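# Move the TB bottle from fridge bin to bench

## Task

Find the bottle marked with the letters TB among the four in the refrigerator's bin, lift it out and set it upright on the bench, keeping the remaining three upright inside the refrigerator, then close the refrigerator door. If no bottle carries TB, take nothing out, close the door, and press the CALL key on the operator panel so that it latches down.

## Robot and tools

Robot: two six-joint arms, left_arm and right_arm, each with a two-finger gripper and each riding its own carriage (left_rail carries left_arm, right_rail carries right_arm) on one floor track. The left carriage is always on the +y side.

Frame: a world frame fixed to the table. Table top is z = 0, +z up, +x is the direction the arms face, +y is to their left. The track runs along y at x = 0, and the table edge begins at x = 0.17 m. Each arm base sits at x = 0, y = its carriage position_m, z = 0.04 m. Hand positions are in metres, orientations are quaternions w,x,y,z, and reported values can be a few cm off.

Row layout (shared by execute_actions and move): one flat list of 18 numbers, each in [-1, 1]. The first 9 belong to left_arm, the last 9 to right_arm. Within each block: shoulder pan, shoulder lift, elbow, wrist 1, wrist 2, wrist 3, then gripper position, force_limit, speed. The six joint numbers are offsets, not poses: they are added to the Joint targets present when the call begins (not to the previous row). Scale: 1.0 equals 1.481 rad for pan and lift, 2.222 rad for elbow and the three wrists. Joint limits are ±6.283 rad except the elbow at ±3.142; asking more than 0.010 rad beyond a limit gets the call refused. The gripper numbers are absolute commands: position +1 is open at 140 mm, about -0.8 puts the pads together, -1 squeezes until blocked. force_limit from -1 (about 14 N) to +1 (about 58 N); speed from -1 (about 30 mm/s) to +1 (about 250 mm/s); faster closes grip harder. Both start at +1. To leave a gripper alone, repeat its last three numbers, because 0 is itself a command.

execute_actions: argument actions is a list holding one action. An action may contain rows (1 to 15 rows, one per 1/30 s control step), steps (1 to 450, default 15, at least the row count; after the last row the arm keeps heading to that row's target), until, and left_rail / right_rail commands. cameras lists camera names, ["all"] or []. An empty actions list just returns images.

Carriages: left_rail position_m from -0.8 to 1.5 m, right_rail from -1.5 to 0.8 m (absolute positions on the track); speed_m_s 0.01 to 1; acceleration_factor 0.1 to 1; or {"stop": true}. Keep them at least 0.78 m apart. To drive, send position_m and wait with until, e.g. {"steps": n, "until": {"left_rail": {"position_status": ["!=", "moving"]}}}. until reads only the rails; numbers need a comparison (=, !=, <, <=, >, >=); {"all": {"status": "ended"}} and {"any": ...} also exist. Let a carriage arrive before placing its hand precisely.

move: target is one 18-number row or a list of up to 15 rows, every row an offset from the same starting Joint targets, all within 10 s. speed is the top joint speed in rad/s (0.01 to 3.14, default 0.5), one value or one per target. blend in rad rounds corners of a list. stop_force (4 to 120 N) ends an arm's path on contact; use a low speed with it, and omit it when backing away from something being pressed. zero (default true) re-zeroes the sensor first. blocking=false returns early; then use wait or stop before new rows. The result adds a move: line such as done, off_target, held, moving or fault, plus limits=held if a check clipped steps.

wait: seconds 0 to 10; everything keeps its last command. stop: brakes a running move (fingers and carriages continue). zoom_image: camera name and region [x0, y0, x1, y1] in pixels, at most 504 by 504, on the latest image. zero_wrist_force: arm left_arm or right_arm. finished_scene: ends the scene for good.

Cameras: cam_high, cam_low, cam_bench_left, cam_bench_mid, cam_bench_right, cam_left_wrist, cam_right_wrist, all 672x504, with calibration given in OpenCV form.

Results: Joint positions and Joint velocities give per arm the rail (m) then six joints (rad); Joint targets shows the commanded angles that the next offsets start from. object_status: 0 moving, 1 blocked while opening, 2 blocked while closing (a grip), 3 reached target or pads met. position_measured is in counts: 3 open, about 139 at 60 mm, 200 at 20 mm, 230 closed. Wrist force/torque are in the hand's own axes. position_status: moving, done, contact_stop, time_out, stopped, stopped_with_arm, stopped_for_other_arm, stopped_for_other_carriage; position_answer taken or not_taken. Lines like joint command not followed, joint sent to its limit, MOTOR HOT or fault messages flag problems.

Avoid: grasping deep toward the palm (fingers fold; grip near the fingertips), pressing a fingertip straight into a surface, external forces near 150 N or joint torque limits (wrist joints 47.5 N m), any contact between the two arms, fast impacts, releasing a moving part, knocking bottles over, and letting anything drop or land off the table, on the track or on the metal strip. Long stretched holds heat motors and can lock an arm.

Each tool is called after "Request:" as name([rows], argument=value, ...), one row to a line, values as JSON.

## Session

Request:
execute_actions(actions=[])

Scene clock: 0.00 s.
left_arm: end_effector_position=(+0.3563, +1.3944, +0.5790) position_measured=3 object_status=3 end_effector_quat_wxyz=(+0.000, +0.000, +1.000, +0.000) | right_arm: end_effector_position=(+0.3563, -1.2601, +0.5790) position_measured=3 object_status=3 end_effector_quat_wxyz=(+0.000, +0.000, +1.000, +0.000)
Joint positions: left_arm=[1.316 -0.281 -2.157 1.821 -1.235 -1.571 -0.28] | right_arm=[-1.339 -0.28 -2.157 1.821 -1.235 -1.571 -0.281]
Joint velocities: within noise
Joint torques (N m): no reading
Wrist force (N): no reading
Wrist torque (N m): no reading
Wrist force, peak (N): no reading
Joint targets: left_arm=[1.316 -0.281 -2.157 1.821 -1.235 -1.571 -0.280] | right_arm=[-1.339 -0.280 -2.157 1.821 -1.235 -1.571 -0.281]
Tool commands: left_gripper/position=+1.0 left_gripper/force_limit=+1.0 left_gripper/speed=+1.0 right_gripper/position=+1.0 right_gripper/force_limit=+1.0 right_gripper/speed=+1.0
left_rail: position_m=1.316 position_status=done
right_rail: position_m=-1.339 position_status=done

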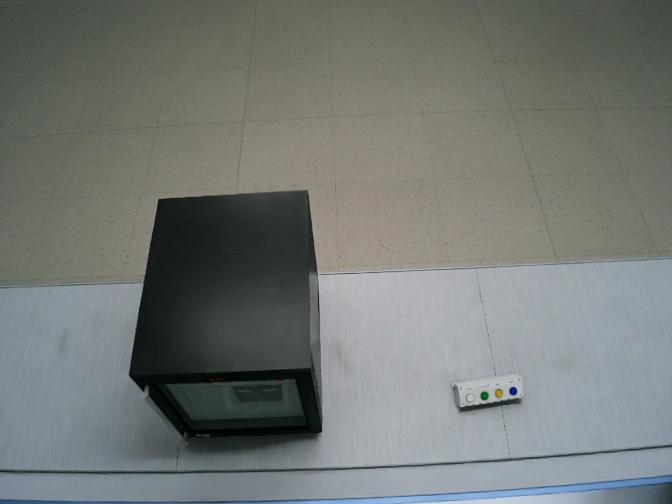

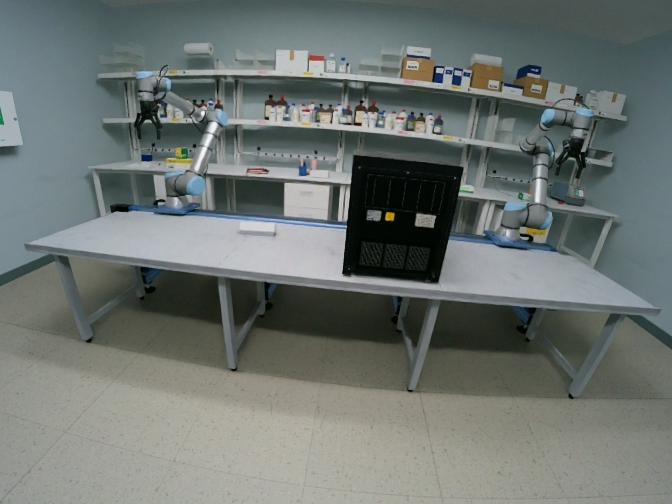

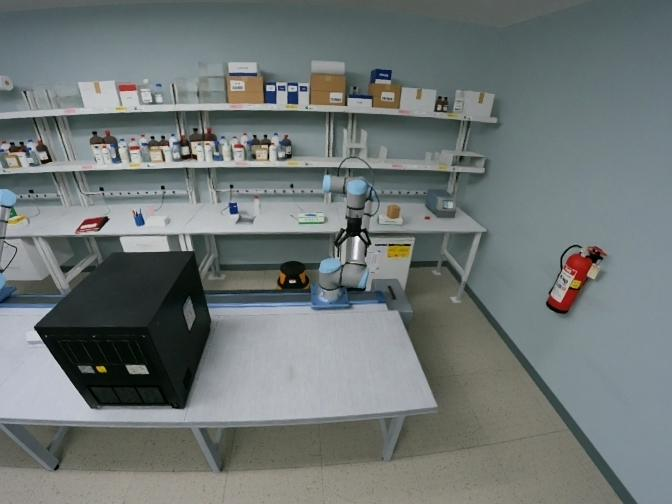

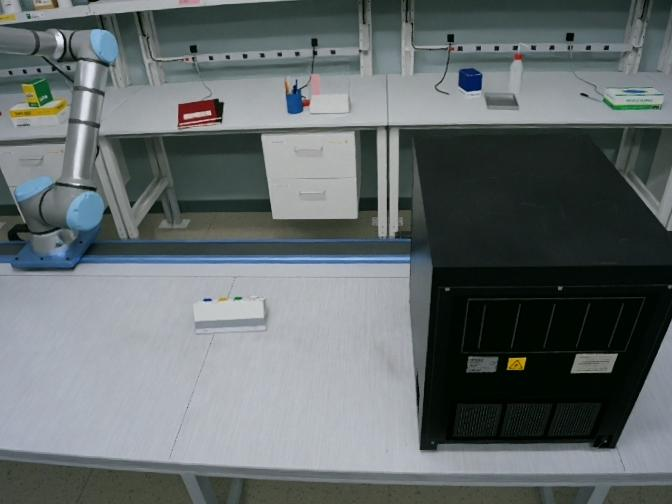

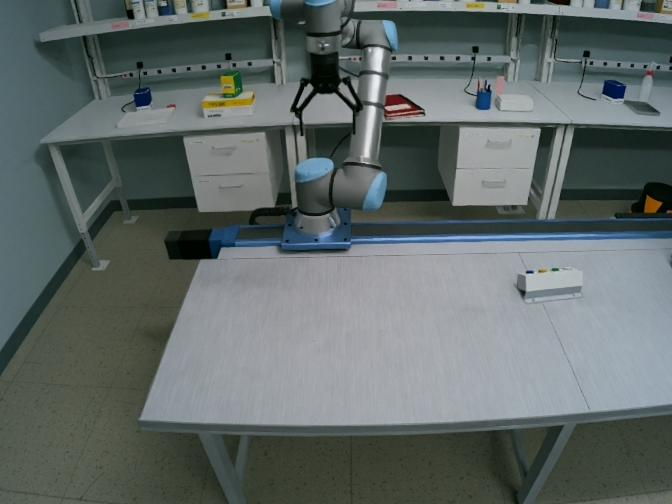

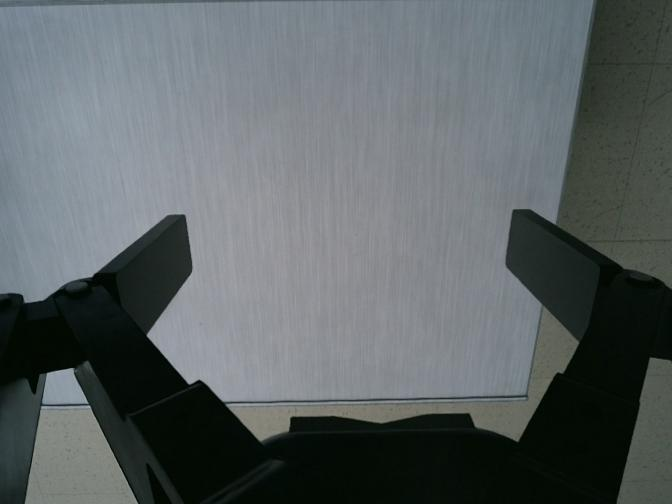

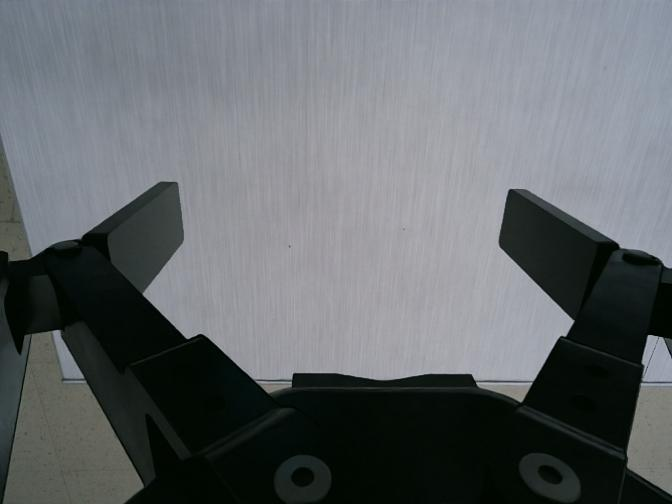

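Request:
zoom_image(camera="cam_high", region=[100, 340, 350, 480])

Request:
zoom_image(camera="cam_high", region=[430, 350, 550, 430])

Scaled by 2.016 from the camera's 672x504 image, which has a finer 960x720 frame.

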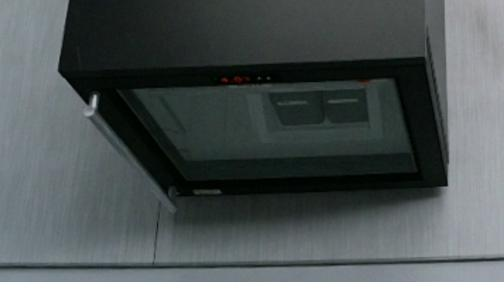

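Scaled by 4.200 from the camera's 672x504 image, which has a finer 960x720 frame.

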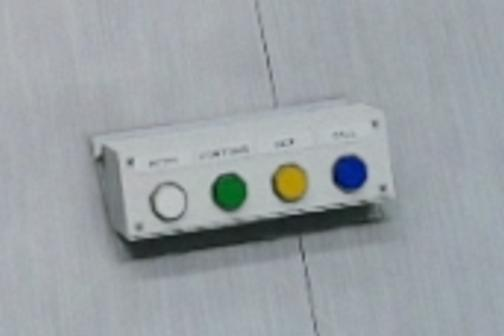

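Request:
move(target=[-0.719,0.279,0.036,0.131,0.1645,0.063,1,1,1,0,0,0,0,0,0,1,1,1], speed=1.0)

Request:
move(target=[-0.719,0.279,0.036,0.131,0.1645,0.063,1,1,1,0,0,0,0,0,0,1,1,1], speed=1.0)

Request:
execute_actions([
  {"left_rail":{"position_m":0.88,"speed_m_s":0.4,"acceleration_factor":0.5},"steps":150,"until":{"left_rail":{"position_status":["!=","moving"]}}},
], cameras=["cam_left_wrist","cam_bench_mid","cam_high"])

Scene clock: 102.13 s.
left_arm: end_effector_position=(+0.3598, +1.0707, +0.4249) position_measured=3 object_status=3 end_effector_quat_wxyz=(-0.163, +0.572, +0.709, +0.378) | right_arm: end_effector_position=(+0.3563, -1.2601, +0.5790) position_measured=3 object_status=3 end_effector_quat_wxyz=(+0.000, +0.000, +1.000, +0.000)
Joint positions: left_arm=[1.316 -1.345 -1.744 1.901 -0.944 -1.205 -0.141] | right_arm=[-1.339 -0.28 -2.157 1.821 -1.235 -1.571 -0.28]
Joint torques (N m): left_arm=[-8.45 -11.96 -35.87 2.34 2.25 2.43] | right_arm=[-2.27 3.87 -46.14 -4.86 -0.65 0.1]
Wrist force (N): left_arm=[-2.7 -1.1 -1.4] | right_arm=[0.0 -0.3 0.1]
Wrist torque (N m): left_arm=[-0.21 0.54 -0.10] | right_arm=[-0.07 0.00 0.00]
Wrist force, peak (N): left_arm=[-5.6 -4.0 -2.8] | right_arm=[-0.4 -0.4 -0.7]
Joint targets: left_arm=[1.316 -1.346 -1.744 1.901 -0.944 -1.205 -0.141] | right_arm=[-1.339 -0.280 -2.157 1.821 -1.235 -1.571 -0.281]
left_rail: position_m=1.316 position_status=done
right_rail: position_m=-1.339 position_status=done
move: done

Scene clock: 103.93 s.
left_arm: end_effector_position=(+0.0095, +0.7849, +0.3492) position_measured=3 object_status=3 end_effector_quat_wxyz=(+0.001, +0.708, +0.001, +0.706) | right_arm: end_effector_position=(+0.3563, -1.2601, +0.5790) position_measured=3 object_status=3 end_effector_quat_wxyz=(+0.000, +0.000, +1.000, +0.000)
Joint positions: left_arm=[1.316 -2.41 -1.33 1.981 -0.653 -0.84 -0.001] | right_arm=[-1.339 -0.28 -2.157 1.821 -1.235 -1.571 -0.28]
Joint torques (N m): left_arm=[-10.55 -37.46 -22.95 5.75 1.27 2.39] | right_arm=[0.92 4.24 -47.05 -4.96 -0.8 0.17]
Wrist force (N): left_arm=[-3.6 -1.4 -2.8] | right_arm=[0.1 -0.4 -0.4]
Wrist torque (N m): left_arm=[-0.08 0.77 -0.03] | right_arm=[-0.08 -0.02 0.00]
Wrist force, peak (N): left_arm=[-5.5 -2.6 -6.8] | right_arm=[-0.3 0.0 -0.6]
Joint targets: left_arm=[1.316 -2.411 -1.330 1.981 -0.653 -0.840 -0.001] | right_arm=[-1.339 -0.280 -2.157 1.821 -1.235 -1.571 -0.281]
left_rail: position_m=1.316 position_status=done
right_rail: position_m=-1.339 position_status=done
move: done

Scene clock: 105.77 s.
left_arm: end_effector_position=(+0.0094, +0.3491, +0.3491) position_measured=3 object_status=3 end_effector_quat_wxyz=(+0.001, +0.708, +0.001, +0.707) | right_arm: end_effector_position=(+0.3563, -1.2601, +0.5790) position_measured=3 object_status=3 end_effector_quat_wxyz=(+0.000, +0.000, +1.000, +0.000)
Joint positions: left_arm=[0.88 -2.411 -1.33 1.981 -0.653 -0.84 -0.001] | right_arm=[-1.339 -0.28 -2.157 1.821 -1.235 -1.571 -0.28]
Joint torques (N m): left_arm=[-5.16 -45.93 -48.08 3.53 -0.81 2.33] | right_arm=[-2.34 0.46 -46.5 -4.04 -0.35 0.19]
Wrist force (N): left_arm=[-3.7 -0.8 -2.7] | right_arm=[-0.2 -0.1 -0.2]
Wrist torque (N m): left_arm=[0.07 0.77 -0.03] | right_arm=[-0.03 0.06 0.00]
Wrist force, peak (N): left_arm=[-3.5 -3.5 -3.4] | right_arm=[0.0 -0.5 -0.6]
Joint targets: left_arm=[0.880 -2.411 -1.330 1.981 -0.653 -0.840 -0.001] | right_arm=[-1.339 -0.280 -2.157 1.821 -1.235 -1.571 -0.281]
Tool commands: left_gripper/position=+1.0 left_gripper/force_limit=+1.0 left_gripper/speed=+1.0 right_gripper/position=+1.0 right_gripper/force_limit=+1.0 right_gripper/speed=+1.0
left_rail: position_m=0.880 speed_m_s=0.40 position_status=done
right_rail: position_m=-1.339 position_status=done
camera_calibration:
cam_left_wrist: T_world_to_cam=[[-0.00474567, -0.999986, -0.00238208, 0.353853], [-0.373942, 0.0039839, -0.927444, 0.319981], [0.92744, -0.00351059, -0.373955, 0.304238], [0, 0, 0, 1]] pos_world=[-0.160829, 0.353641, 0.411378]
Images, in order (width x height): cam_high 672x504, cam_bench_mid 672x504, cam_left_wrist 672x504.

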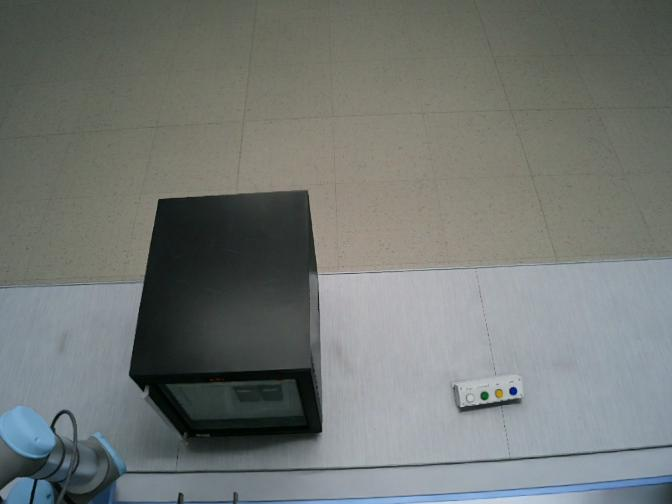

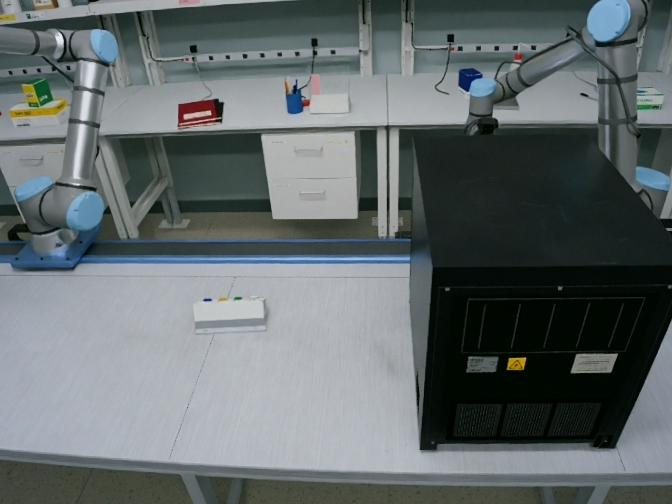

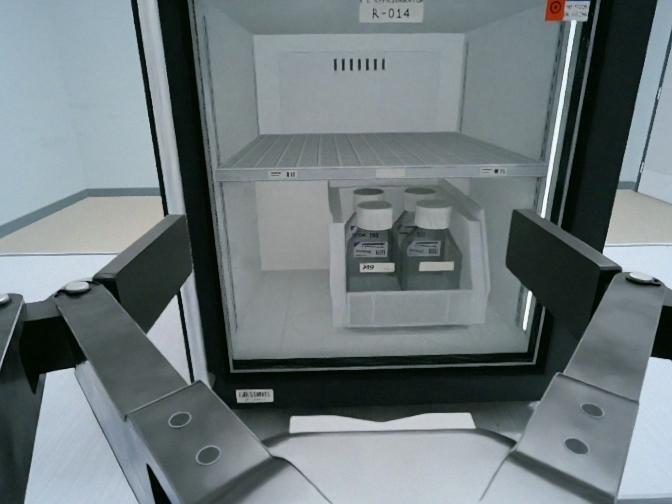

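Request:
zoom_image(camera="cam_left_wrist", region=[310, 170, 500, 340])

Request:
zoom_image(camera="cam_left_wrist", region=[120, 0, 320, 420])

Request:
zoom_image(camera="cam_left_wrist", region=[340, 0, 600, 50])

Scaled by 2.653 from the camera's 672x504 image, which has a finer 960x720 frame.

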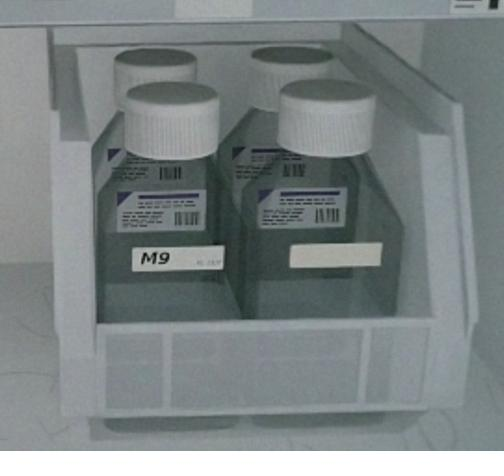

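Scaled by 1.200 from the camera's 672x504 image, which has a finer 960x720 frame.

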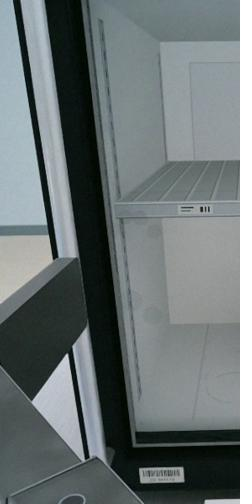

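Scaled by 1.938 from the camera's 672x504 image, which has a finer 960x720 frame.

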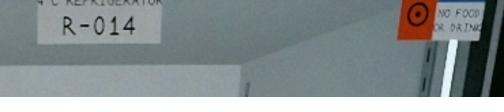

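Request:
execute_actions([
  {"left_rail":{"position_m":1.03},"steps":150,"until":{"left_rail":{"position_status":["!=","moving"]}}},
])

Request:
move(target=[0.1236,0.0149,0.0963,-0.1049,0.0824,0,1,1,1,0,0,0,0,0,0,1,1,1], cameras=["cam_left_wrist","cam_high"])

Scene clock: 128.47 s.
left_arm: end_effector_position=(+0.0094, +0.4991, +0.3492) position_measured=3 object_status=3 end_effector_quat_wxyz=(+0.001, +0.708, +0.001, +0.707) | right_arm: end_effector_position=(+0.3563, -1.2601, +0.5790) position_measured=3 object_status=3 end_effector_quat_wxyz=(+0.000, +0.000, +1.000, +0.000)
Joint positions: left_arm=[1.03 -2.411 -1.33 1.981 -0.653 -0.84 -0.001] | right_arm=[-1.339 -0.28 -2.157 1.821 -1.235 -1.571 -0.28]
Joint torques (N m): left_arm=[13.85 -62.3 -32.7 -0.68 -1.39 1.88] | right_arm=[-0.84 2.17 -46.04 -4.94 -1.12 -0.11]
Wrist force (N): left_arm=[-3.9 -1.5 -2.9] | right_arm=[-0.5 -0.2 -0.3]
Wrist torque (N m): left_arm=[-0.11 0.82 -0.02] | right_arm=[-0.04 0.11 0.00]
Wrist force, peak (N): left_arm=[-4.2 -3.1 -2.8] | right_arm=[-0.5 -0.4 -0.7]
Joint targets: left_arm=[1.030 -2.411 -1.330 1.981 -0.653 -0.840 -0.001] | right_arm=[-1.339 -0.280 -2.157 1.821 -1.235 -1.571 -0.281]
Tool commands: left_gripper/position=+1.0 left_gripper/force_limit=+1.0 left_gripper/speed=+1.0 right_gripper/position=+1.0 right_gripper/force_limit=+1.0 right_gripper/speed=+1.0
left_rail: position_m=1.030 speed_m_s=0.40 position_status=done
right_rail: position_m=-1.339 position_status=done

Scene clock: 129.53 s.
left_arm: end_effector_position=(+0.1608, +0.5116, +0.2498) position_measured=3 object_status=3 end_effector_quat_wxyz=(+0.000, +0.707, +0.000, +0.707) | right_arm: end_effector_position=(+0.3563, -1.2601, +0.5790) position_measured=3 object_status=3 end_effector_quat_wxyz=(+0.000, +0.000, +1.000, +0.000)
Joint positions: left_arm=[1.03 -2.228 -1.308 2.195 -0.886 -0.657 -0.001] | right_arm=[-1.339 -0.28 -2.157 1.821 -1.235 -1.571 -0.28]
Joint torques (N m): left_arm=[18.23 -29.08 -15.86 -1.88 1.62 1.86] | right_arm=[1.8 3.23 -46.8 -5.07 -0.89 -0.08]
Wrist force (N): left_arm=[-3.5 -1.2 -2.5] | right_arm=[0.0 0.1 -0.3]
Wrist torque (N m): left_arm=[0.04 0.69 -0.02] | right_arm=[0.03 0.00 0.01]
Wrist force, peak (N): left_arm=[-1.4 -1.1 -6.5] | right_arm=[-0.2 -0.5 -0.5]
Joint targets: left_arm=[1.030 -2.228 -1.308 2.195 -0.886 -0.657 -0.001] | right_arm=[-1.339 -0.280 -2.157 1.821 -1.235 -1.571 -0.281]
left_rail: position_m=1.030 speed_m_s=0.40 position_status=done
right_rail: position_m=-1.339 position_status=done
move: done
camera_calibration:
cam_left_wrist: T_world_to_cam=[[-0.00476685, -0.999979, -0.00441631, 0.517364], [-0.372045, 0.00587281, -0.928196, 0.282772], [0.928202, -0.00278151, -0.372065, 0.12637], [0, 0, 0, 1]] pos_world=[-0.00962731, 0.516044, 0.31177]
Images, in order (width x height): cam_high 672x504, cam_left_wrist 672x504.

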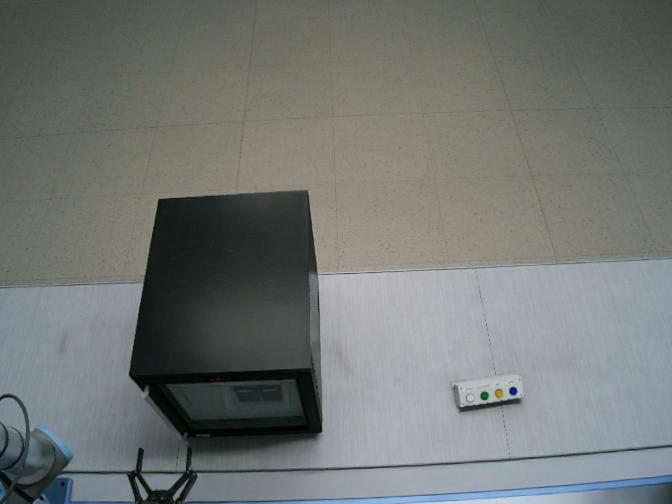

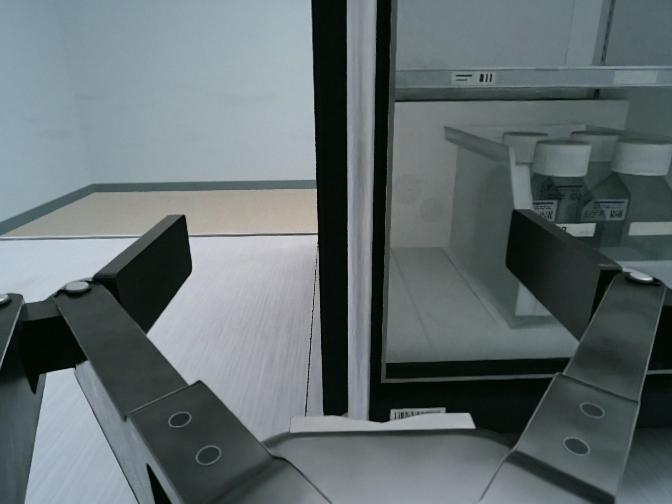

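Request:
move(target=[0.0658,-0.0057,0.005,-0.0016,0.0437,0,1,1,1,0,0,0,0,0,0,1,1,1], cameras=["cam_left_wrist","cam_high"], stop_force=15, speed=0.15)

Request:
zoom_image(camera="cam_high", region=[100, 370, 260, 504])

Scene clock: 142.53 s.
left_arm: end_effector_position=(+0.2154, +0.5019, +0.2499) position_measured=3 object_status=3 end_effector_quat_wxyz=(+0.000, +0.707, +0.000, +0.707) | right_arm: end_effector_position=(+0.3563, -1.2601, +0.5790) position_measured=3 object_status=3 end_effector_quat_wxyz=(+0.000, +0.000, +1.000, +0.000)
Joint positions: left_arm=[1.03 -2.13 -1.317 2.206 -0.89 -0.56 -0.001] | right_arm=[-1.339 -0.28 -2.157 1.821 -1.235 -1.571 -0.28]
Joint torques (N m): left_arm=[16.84 -65.07 -15.73 -2.47 1.54 1.18] | right_arm=[-0.02 -0.15 -47.94 -5.36 -1.4 -0.55]
Wrist force (N): left_arm=[-3.6 -1.1 -2.6] | right_arm=[0.0 -0.3 -0.6]
Wrist torque (N m): left_arm=[0.05 0.73 -0.04] | right_arm=[-0.06 0.00 0.01]
Wrist force, peak (N): left_arm=[-4.0 -1.5 -3.9] | right_arm=[-0.5 -0.1 -0.8]
Joint targets: left_arm=[1.030 -2.130 -1.317 2.206 -0.890 -0.560 -0.001] | right_arm=[-1.339 -0.280 -2.157 1.821 -1.235 -1.571 -0.281]
left_rail: position_m=1.030 speed_m_s=0.40 position_status=done
right_rail: position_m=-1.339 position_status=done
move: done
camera_calibration:
cam_left_wrist: T_world_to_cam=[[-0.00438957, -0.999984, -0.00370283, 0.507587], [-0.372554, 0.00507165, -0.927997, 0.303735], [0.928, -0.002694, -0.37257, 0.0757676], [0, 0, 0, 1]] pos_world=[0.0450735, 0.506243, 0.311973]
Images, in order (width x height): cam_high 672x504, cam_left_wrist 672x504.

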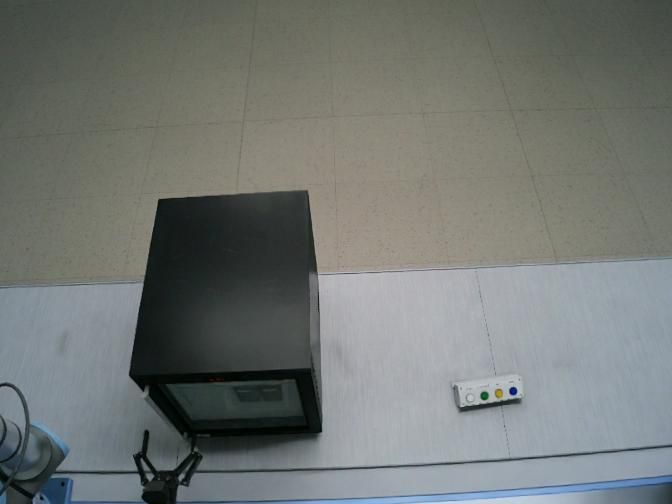

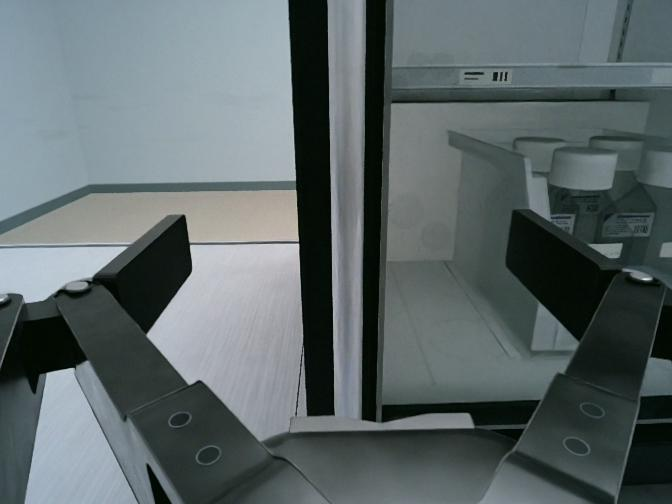

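Scaled by 3.150 from the camera's 672x504 image, which has a finer 960x720 frame.

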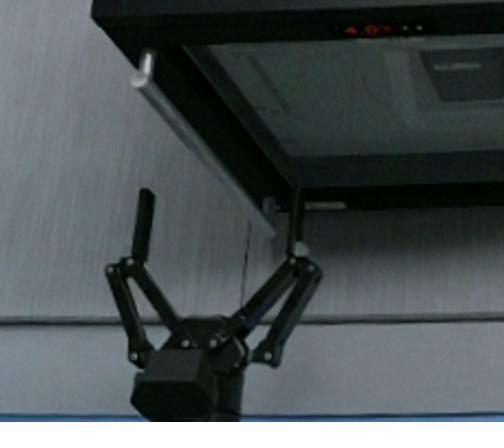

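Request:
move(target=[0.0187,-0.003,0.0032,-0.0007,0.0128,0,1,-1,-1,0,0,0,0,0,0,1,1,1], stop_force=15, speed=0.15)

Request:
execute_actions([
  {"rows":[[0,0,0,0,0,0,-1,-1,-1,0,0,0,0,0,0,1,1,1]],"steps":170},
], cameras=["cam_left_wrist","cam_high"])

Request:
zoom_image(camera="cam_high", region=[100, 370, 260, 504])

Scene clock: 160.73 s.
left_arm: end_effector_position=(+0.2321, +0.5018, +0.2498) position_measured=3 object_status=3 end_effector_quat_wxyz=(+0.000, +0.707, +0.000, +0.707) | right_arm: end_effector_position=(+0.3563, -1.2601, +0.5790) position_measured=3 object_status=3 end_effector_quat_wxyz=(+0.000, +0.000, +1.000, +0.000)
Joint positions: left_arm=[1.03 -2.102 -1.321 2.213 -0.891 -0.531 -0.001] | right_arm=[-1.339 -0.28 -2.157 1.821 -1.235 -1.571 -0.28]
Joint torques (N m): left_arm=[17.38 -64.98 -15.31 -2.35 1.63 0.76] | right_arm=[0.7 1.64 -47.26 -5.5 -1.56 -0.67]
Wrist force (N): left_arm=[-3.3 -1.4 -2.5] | right_arm=[-0.1 -0.5 -0.6]
Wrist torque (N m): left_arm=[-0.04 0.67 -0.02] | right_arm=[-0.11 0.02 0.01]
Wrist force, peak (N): left_arm=[-3.7 -2.4 -2.9] | right_arm=[-0.5 -0.2 -0.8]
Joint targets: left_arm=[1.030 -2.102 -1.321 2.213 -0.891 -0.531 -0.001] | right_arm=[-1.339 -0.280 -2.157 1.821 -1.235 -1.571 -0.281]
left_rail: position_m=1.030 speed_m_s=0.40 position_status=done
right_rail: position_m=-1.339 position_status=done
move: done

Scene clock: 166.60 s.
left_arm: end_effector_position=(+0.2321, +0.5018, +0.2498) position_measured=208 object_status=2 end_effector_quat_wxyz=(+0.000, +0.707, +0.000, +0.707) | right_arm: end_effector_position=(+0.3563, -1.2601, +0.5790) position_measured=3 object_status=3 end_effector_quat_wxyz=(+0.000, +0.000, +1.000, +0.000)
Joint positions: left_arm=[1.03 -2.102 -1.321 2.213 -0.891 -0.531 -0.001] | right_arm=[-1.339 -0.28 -2.157 1.821 -1.235 -1.571 -0.28]
Joint torques (N m): left_arm=[1.13 -57.88 -53.43 -2.17 7.05 0.55] | right_arm=[-0.43 1.98 -47.35 -5.47 -1.86 -0.62]
Wrist force (N): left_arm=[-0.9 -20.2 -5.2] | right_arm=[-0.4 0.3 -0.2]
Wrist torque (N m): left_arm=[-0.11 0.69 -0.08] | right_arm=[0.07 0.08 0.01]
Wrist force, peak (N): left_arm=[-0.1 -20.3 -5.2] | right_arm=[-0.3 -0.2 -0.9]
Joint targets: left_arm=[1.030 -2.102 -1.321 2.213 -0.891 -0.531 -0.001] | right_arm=[-1.339 -0.280 -2.157 1.821 -1.235 -1.571 -0.281]
left_rail: position_m=1.030 speed_m_s=0.40 position_status=done
right_rail: position_m=-1.339 position_status=done
camera_calibration:
cam_left_wrist: T_world_to_cam=[[-0.00506086, -0.999976, -0.00462489, 0.507987], [-0.372041, 0.0061758, -0.928196, 0.309238], [0.928203, -0.00297683, -0.372063, 0.0601684], [0, 0, 0, 1]] pos_world=[0.0617717, 0.506244, 0.31177]
Images, in order (width x height): cam_high 672x504, cam_left_wrist 672x504.

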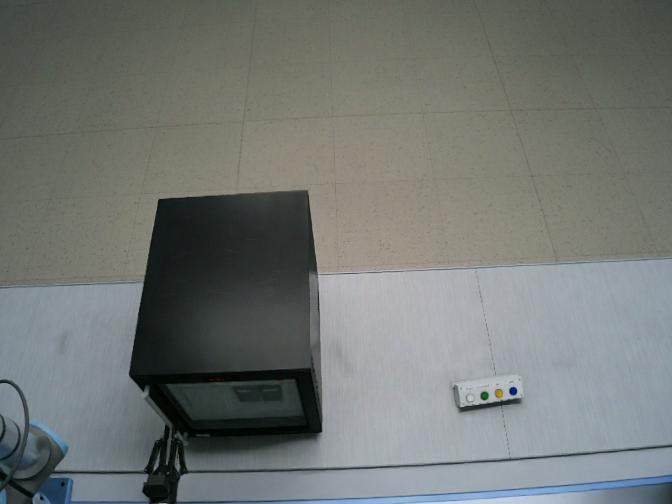

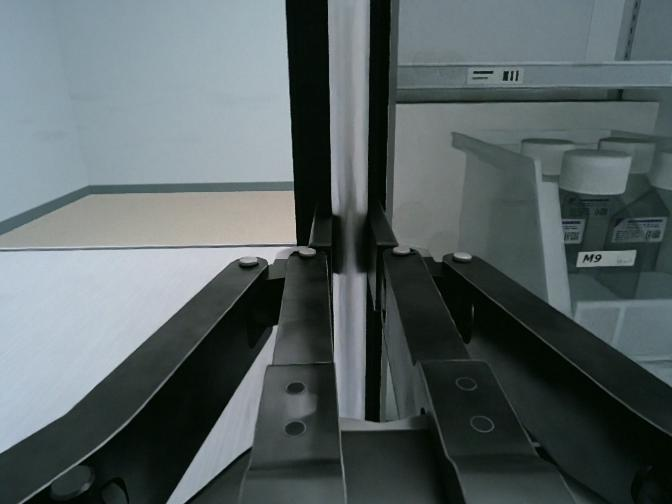

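Scaled by 3.150 from the camera's 672x504 image, which has a finer 960x720 frame.

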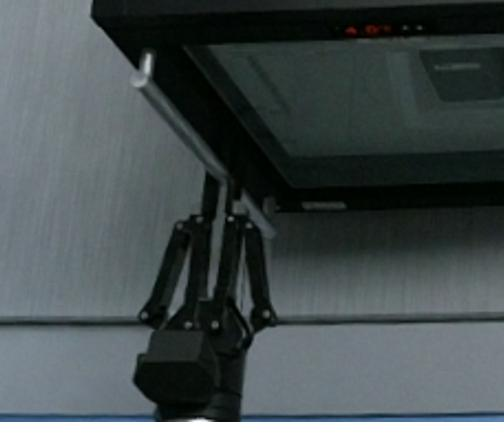

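Request:
move(target=[-0.0168,0.0465,-0.0457,0.0143,-0.0584,0,-1,-1,-1,0,0,0,0,0,0,1,1,1], stop_force=80, speed=0.1, cameras=["cam_left_wrist","cam_high"])

Scene clock: 185.00 s.
left_arm: end_effector_position=(+0.1881, +0.4937, +0.2498) position_measured=209 object_status=2 end_effector_quat_wxyz=(-0.037, +0.706, +0.037, +0.706) | right_arm: end_effector_position=(+0.3563, -1.2601, +0.5790) position_measured=3 object_status=3 end_effector_quat_wxyz=(+0.000, +0.000, +1.000, +0.000)
Joint positions: left_arm=[1.03 -2.127 -1.252 2.112 -0.859 -0.661 -0.001] | right_arm=[-1.339 -0.28 -2.157 1.821 -1.235 -1.571 -0.28]
Joint torques (N m): left_arm=[-9.72 -32.41 -33.09 5.37 -10.85 0.3] | right_arm=[0.03 3.14 -47.25 -5.93 -1.37 -0.81]
Wrist force (N): left_arm=[6.2 25.9 2.3] | right_arm=[-0.1 -0.2 -0.4]
Wrist torque (N m): left_arm=[0.14 0.89 -0.13] | right_arm=[-0.04 0.02 0.01]
Wrist force, peak (N): left_arm=[-8.6 -31.4 2.6] | right_arm=[-0.4 -0.3 -0.8]
Joint targets: left_arm=[1.030 -2.127 -1.252 2.112 -0.859 -0.661 -0.001] | right_arm=[-1.339 -0.280 -2.157 1.821 -1.235 -1.571 -0.281]
left_rail: position_m=1.030 speed_m_s=0.40 position_status=done
right_rail: position_m=-1.339 position_status=done
move: done
camera_calibration:
cam_left_wrist: T_world_to_cam=[[0.0996069, -0.995019, -0.00390348, 0.477325], [-0.370974, -0.0334958, -0.928039, 0.312287], [0.923286, 0.0938872, -0.372463, 0.0542191], [0, 0, 0, 1]] pos_world=[0.0182458, 0.480318, 0.311872]
Images, in order (width x height): cam_high 672x504, cam_left_wrist 672x504.

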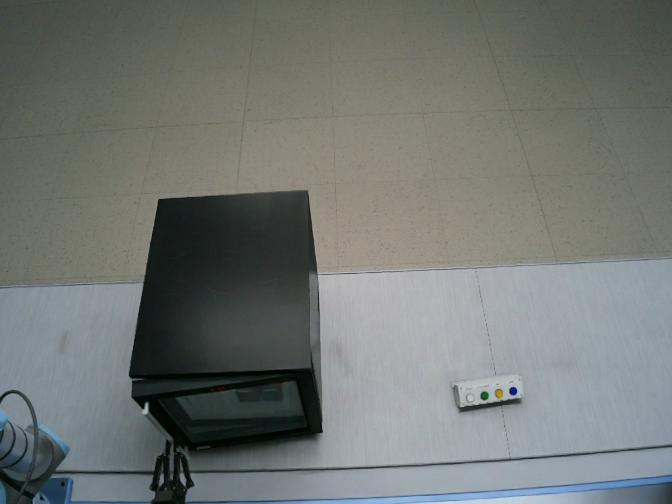

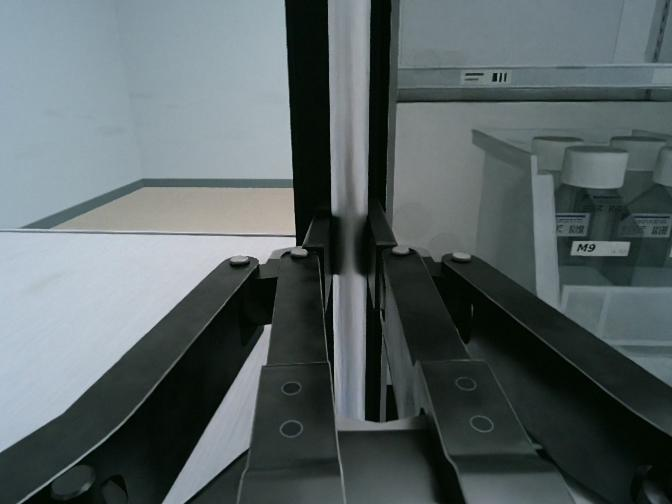

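Request:
move([
  [-0.0022,0.0711,-0.0751,0.0273,-0.0642,0,-1,-1,-1,0,0,0,0,0,0,1,1,1],
  [0.0085,0.1604,-0.1757,0.0683,-0.1357,0,-1,-1,-1,0,0,0,0,0,0,1,1,1],
], stop_force=80, blend=[0.03,0], speed=0.12, cameras=["cam_left_wrist","cam_high"])

Scene clock: 197.77 s.
left_arm: end_effector_position=(+0.0678, +0.4294, +0.2498) position_measured=209 object_status=2 end_effector_quat_wxyz=(-0.146, +0.692, +0.147, +0.691) | right_arm: end_effector_position=(+0.3563, -1.2601, +0.5790) position_measured=3 object_status=3 end_effector_quat_wxyz=(+0.000, +0.000, +1.000, +0.000)
Joint positions: left_arm=[1.03 -2.115 -1.015 1.721 -0.708 -0.962 -0.001] | right_arm=[-1.339 -0.28 -2.157 1.821 -1.235 -1.571 -0.28]
Joint torques (N m): left_arm=[16.65 -57.94 -51.53 5.01 -1.29 0.48] | right_arm=[-0.26 5.05 -46.59 -6.13 -2.15 -1.42]
Wrist force (N): left_arm=[-1.0 -5.3 -2.0] | right_arm=[0.2 0.0 -0.6]
Wrist torque (N m): left_arm=[-0.12 0.74 -0.06] | right_arm=[0.01 -0.04 0.00]
Wrist force, peak (N): left_arm=[-16.0 -25.9 -6.1] | right_arm=[-0.4 0.2 -1.0]
Joint targets: left_arm=[1.030 -2.115 -1.015 1.721 -0.708 -0.962 -0.001] | right_arm=[-1.339 -0.280 -2.157 1.821 -1.235 -1.571 -0.281]
left_rail: position_m=1.030 speed_m_s=0.40 position_status=done
right_rail: position_m=-1.339 position_status=done
move: done
camera_calibration:
cam_left_wrist: T_world_to_cam=[[0.40217, -0.915559, -0.00322458, 0.370483], [-0.342949, -0.147377, -0.927721, 0.312353], [0.848908, 0.374207, -0.37326, 0.0562715], [0, 0, 0, 1]] pos_world=[-0.0896453, 0.364175, 0.311975]
Images, in order (width x height): cam_high 672x504, cam_left_wrist 672x504.

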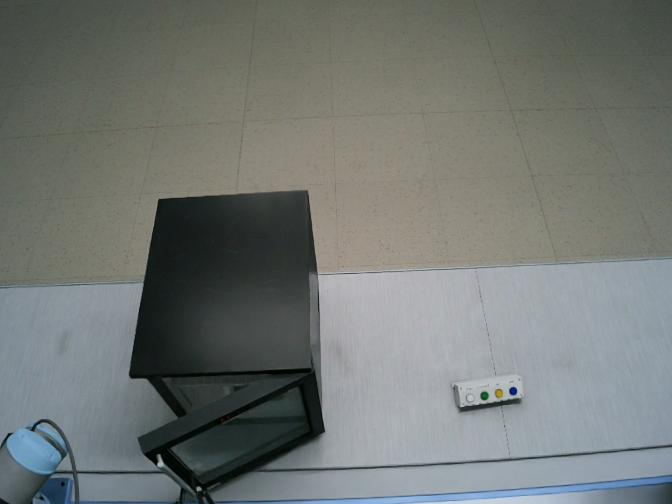

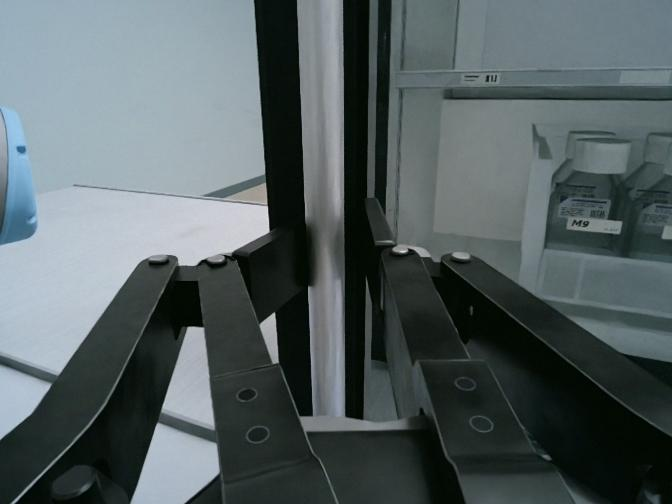

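Request:
move([
  [0.0173,0.0749,-0.0883,0.0393,-0.0518,0,-1,-1,-1,0,0,0,0,0,0,1,1,1],
  [0.0393,0.154,-0.1857,0.084,-0.1,0,-1,-1,-1,0,0,0,0,0,0,1,1,1],
], stop_force=80, blend=[0.03,0], speed=0.15, cameras=["cam_left_wrist","cam_high"])

Scene clock: 215.23 s.
left_arm: end_effector_position=(-0.0185, +0.3471, +0.2499) position_measured=209 object_status=2 end_effector_quat_wxyz=(-0.242, +0.664, +0.242, +0.665) | right_arm: end_effector_position=(+0.3563, -1.2601, +0.5790) position_measured=3 object_status=3 end_effector_quat_wxyz=(+0.000, +0.000, +1.000, +0.000)
Joint positions: left_arm=[1.03 -2.056 -0.786 1.309 -0.521 -1.185 -0.001] | right_arm=[-1.339 -0.28 -2.157 1.821 -1.235 -1.571 -0.28]
Joint torques (N m): left_arm=[23.13 -76.51 -55.35 3.76 1.17 0.39] | right_arm=[-1.03 5.89 -47.59 -5.76 -1.39 -1.85]
Wrist force (N): left_arm=[2.3 -12.1 -3.9] | right_arm=[-0.1 0.0 -0.4]
Wrist torque (N m): left_arm=[-0.15 0.70 -0.03] | right_arm=[-0.01 0.01 0.00]
Wrist force, peak (N): left_arm=[-11.1 -31.9 -8.2] | right_arm=[-0.5 -0.5 -0.7]
Joint targets: left_arm=[1.030 -2.056 -0.786 1.309 -0.521 -1.185 -0.001] | right_arm=[-1.339 -0.280 -2.157 1.821 -1.235 -1.571 -0.281]
left_rail: position_m=1.030 speed_m_s=0.40 position_status=done
right_rail: position_m=-1.339 position_status=done
move: done
camera_calibration:
cam_left_wrist: T_world_to_cam=[[0.639828, -0.768507, -0.00428259, 0.28348], [-0.288025, -0.234624, -0.928436, 0.302253], [0.712504, 0.595272, -0.371468, 0.0805835], [0, 0, 0, 1]] pos_world=[-0.151738, 0.240803, 0.311771]
Images, in order (width x height): cam_high 672x504, cam_left_wrist 672x504.

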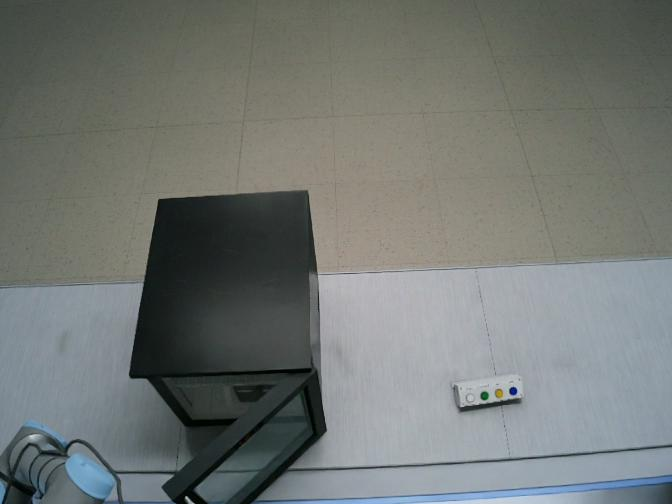

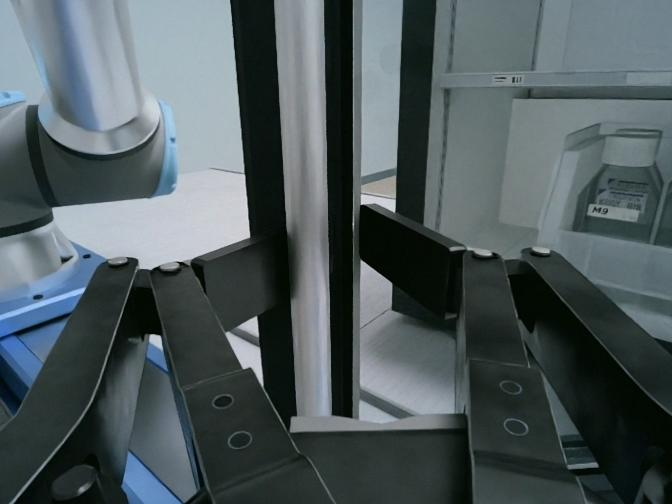

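Request:
execute_actions([
  {"rows":[[0,0,0,0,0,0,1,-1,-0.5,0,0,0,0,0,0,1,1,1]],"steps":75},
], cameras=["cam_left_wrist"])

Scene clock: 236.40 s.
left_arm: end_effector_position=(-0.0185, +0.3471, +0.2499) position_measured=3 object_status=3 end_effector_quat_wxyz=(-0.242, +0.664, +0.242, +0.665) | right_arm: end_effector_position=(+0.3563, -1.2601, +0.5790) position_measured=3 object_status=3 end_effector_quat_wxyz=(+0.000, +0.000, +1.000, +0.000)
Joint positions: left_arm=[1.03 -2.056 -0.786 1.308 -0.521 -1.185 -0.001] | right_arm=[-1.339 -0.28 -2.157 1.821 -1.235 -1.571 -0.28]
Joint torques (N m): left_arm=[10.52 -110.74 -28.38 3.57 -0.18 0.18] | right_arm=[0.26 5.36 -48 -6.13 -1.78 -2.01]
Wrist force (N): left_arm=[-3.9 -1.1 -2.1] | right_arm=[-0.2 -0.3 -0.5]
Wrist torque (N m): left_arm=[0.13 0.74 -0.04] | right_arm=[-0.07 0.03 0.00]
Wrist force, peak (N): left_arm=[2.4 -12.7 -3.9] | right_arm=[-0.8 -0.2 -0.7]
Joint targets: left_arm=[1.030 -2.056 -0.786 1.309 -0.521 -1.185 -0.001] | right_arm=[-1.339 -0.280 -2.157 1.821 -1.235 -1.571 -0.281]
left_rail: position_m=1.030 speed_m_s=0.40 position_status=done
right_rail: position_m=-1.339 position_status=done
camera_calibration:
cam_left_wrist: T_world_to_cam=[[0.639849, -0.768489, -0.0042102, 0.283456], [-0.287976, -0.234684, -0.928436, 0.302275], [0.712505, 0.595271, -0.371469, 0.080584], [0, 0, 0, 1]] pos_world=[-0.151738, 0.240803, 0.311771]
Images, in order (width x height): cam_left_wrist 672x504.

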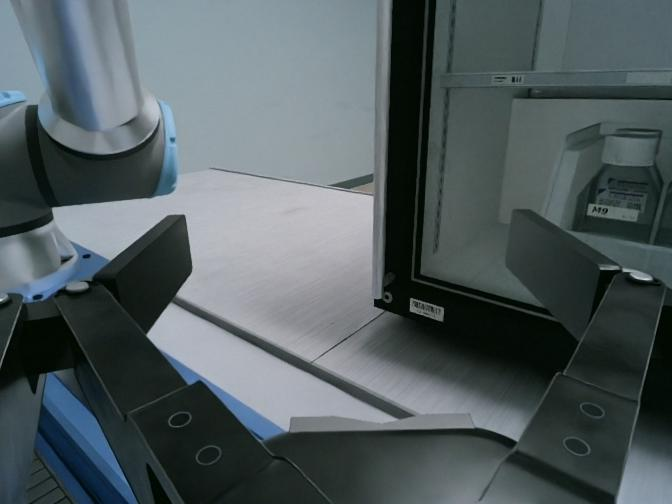

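Request:
wait(seconds=1, cameras=["cam_high","cam_left_wrist"])

Scene clock: 242.17 s.
left_arm: end_effector_position=(-0.0185, +0.3471, +0.2499) position_measured=3 object_status=3 end_effector_quat_wxyz=(-0.242, +0.664, +0.242, +0.665) | right_arm: end_effector_position=(+0.3563, -1.2601, +0.5790) position_measured=3 object_status=3 end_effector_quat_wxyz=(+0.000, +0.000, +1.000, +0.000)
Joint positions: left_arm=[1.03 -2.056 -0.786 1.309 -0.521 -1.185 -0.001] | right_arm=[-1.339 -0.28 -2.157 1.821 -1.235 -1.571 -0.28]
Joint torques (N m): left_arm=[3.57 -112.21 -26.27 3.09 -1.88 0.65] | right_arm=[-0.01 6.63 -46.54 -6.73 -2.06 -2.29]
Wrist force (N): left_arm=[-4.1 -1.1 -2.7] | right_arm=[-0.4 -0.2 -0.5]
Wrist torque (N m): left_arm=[0.14 0.78 -0.04] | right_arm=[-0.04 0.08 0.01]
Wrist force, peak (N): left_arm=[-4.7 -1.0 -2.6] | right_arm=[-0.4 -0.5 -0.8]
Joint targets: left_arm=[1.030 -2.056 -0.786 1.309 -0.521 -1.185 -0.001] | right_arm=[-1.339 -0.280 -2.157 1.821 -1.235 -1.571 -0.281]
Tool commands: left_gripper/position=+1.0 left_gripper/force_limit=-1.0 left_gripper/speed=-0.5 right_gripper/position=+1.0 right_gripper/force_limit=+1.0 right_gripper/speed=+1.0
left_rail: position_m=1.030 speed_m_s=0.40 position_status=done
right_rail: position_m=-1.339 position_status=done
wait: 1.00 s; at rest from the start
camera_calibration:
cam_left_wrist: T_world_to_cam=[[0.639828, -0.768507, -0.00428259, 0.28348], [-0.288025, -0.234624, -0.928436, 0.302253], [0.712504, 0.595272, -0.371468, 0.0805835], [0, 0, 0, 1]] pos_world=[-0.151738, 0.240803, 0.311771]
Images, in order (width x height): cam_high 672x504, cam_left_wrist 672x504.

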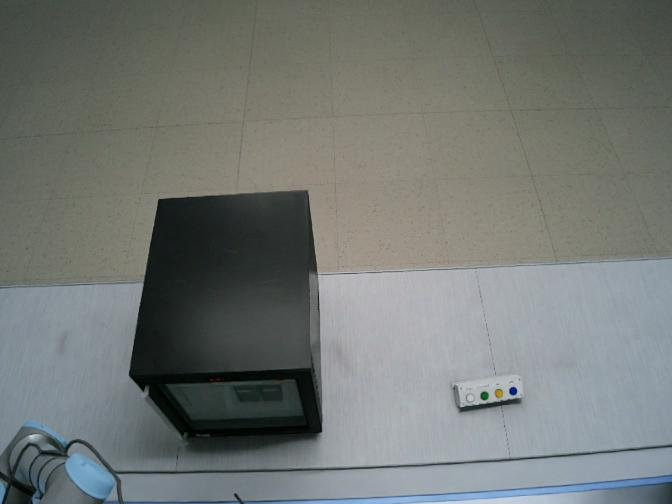

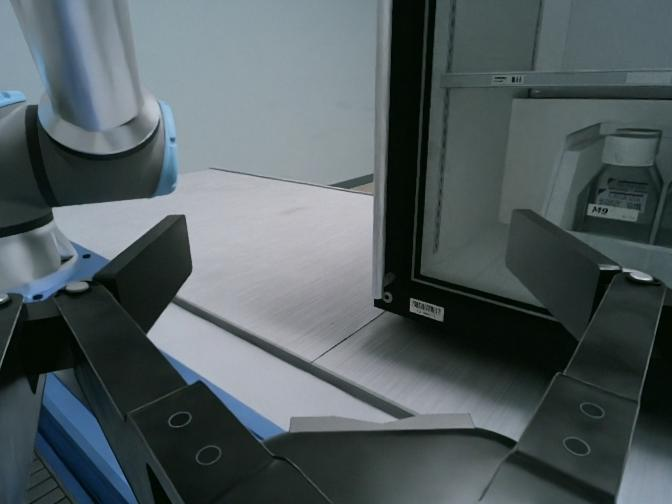

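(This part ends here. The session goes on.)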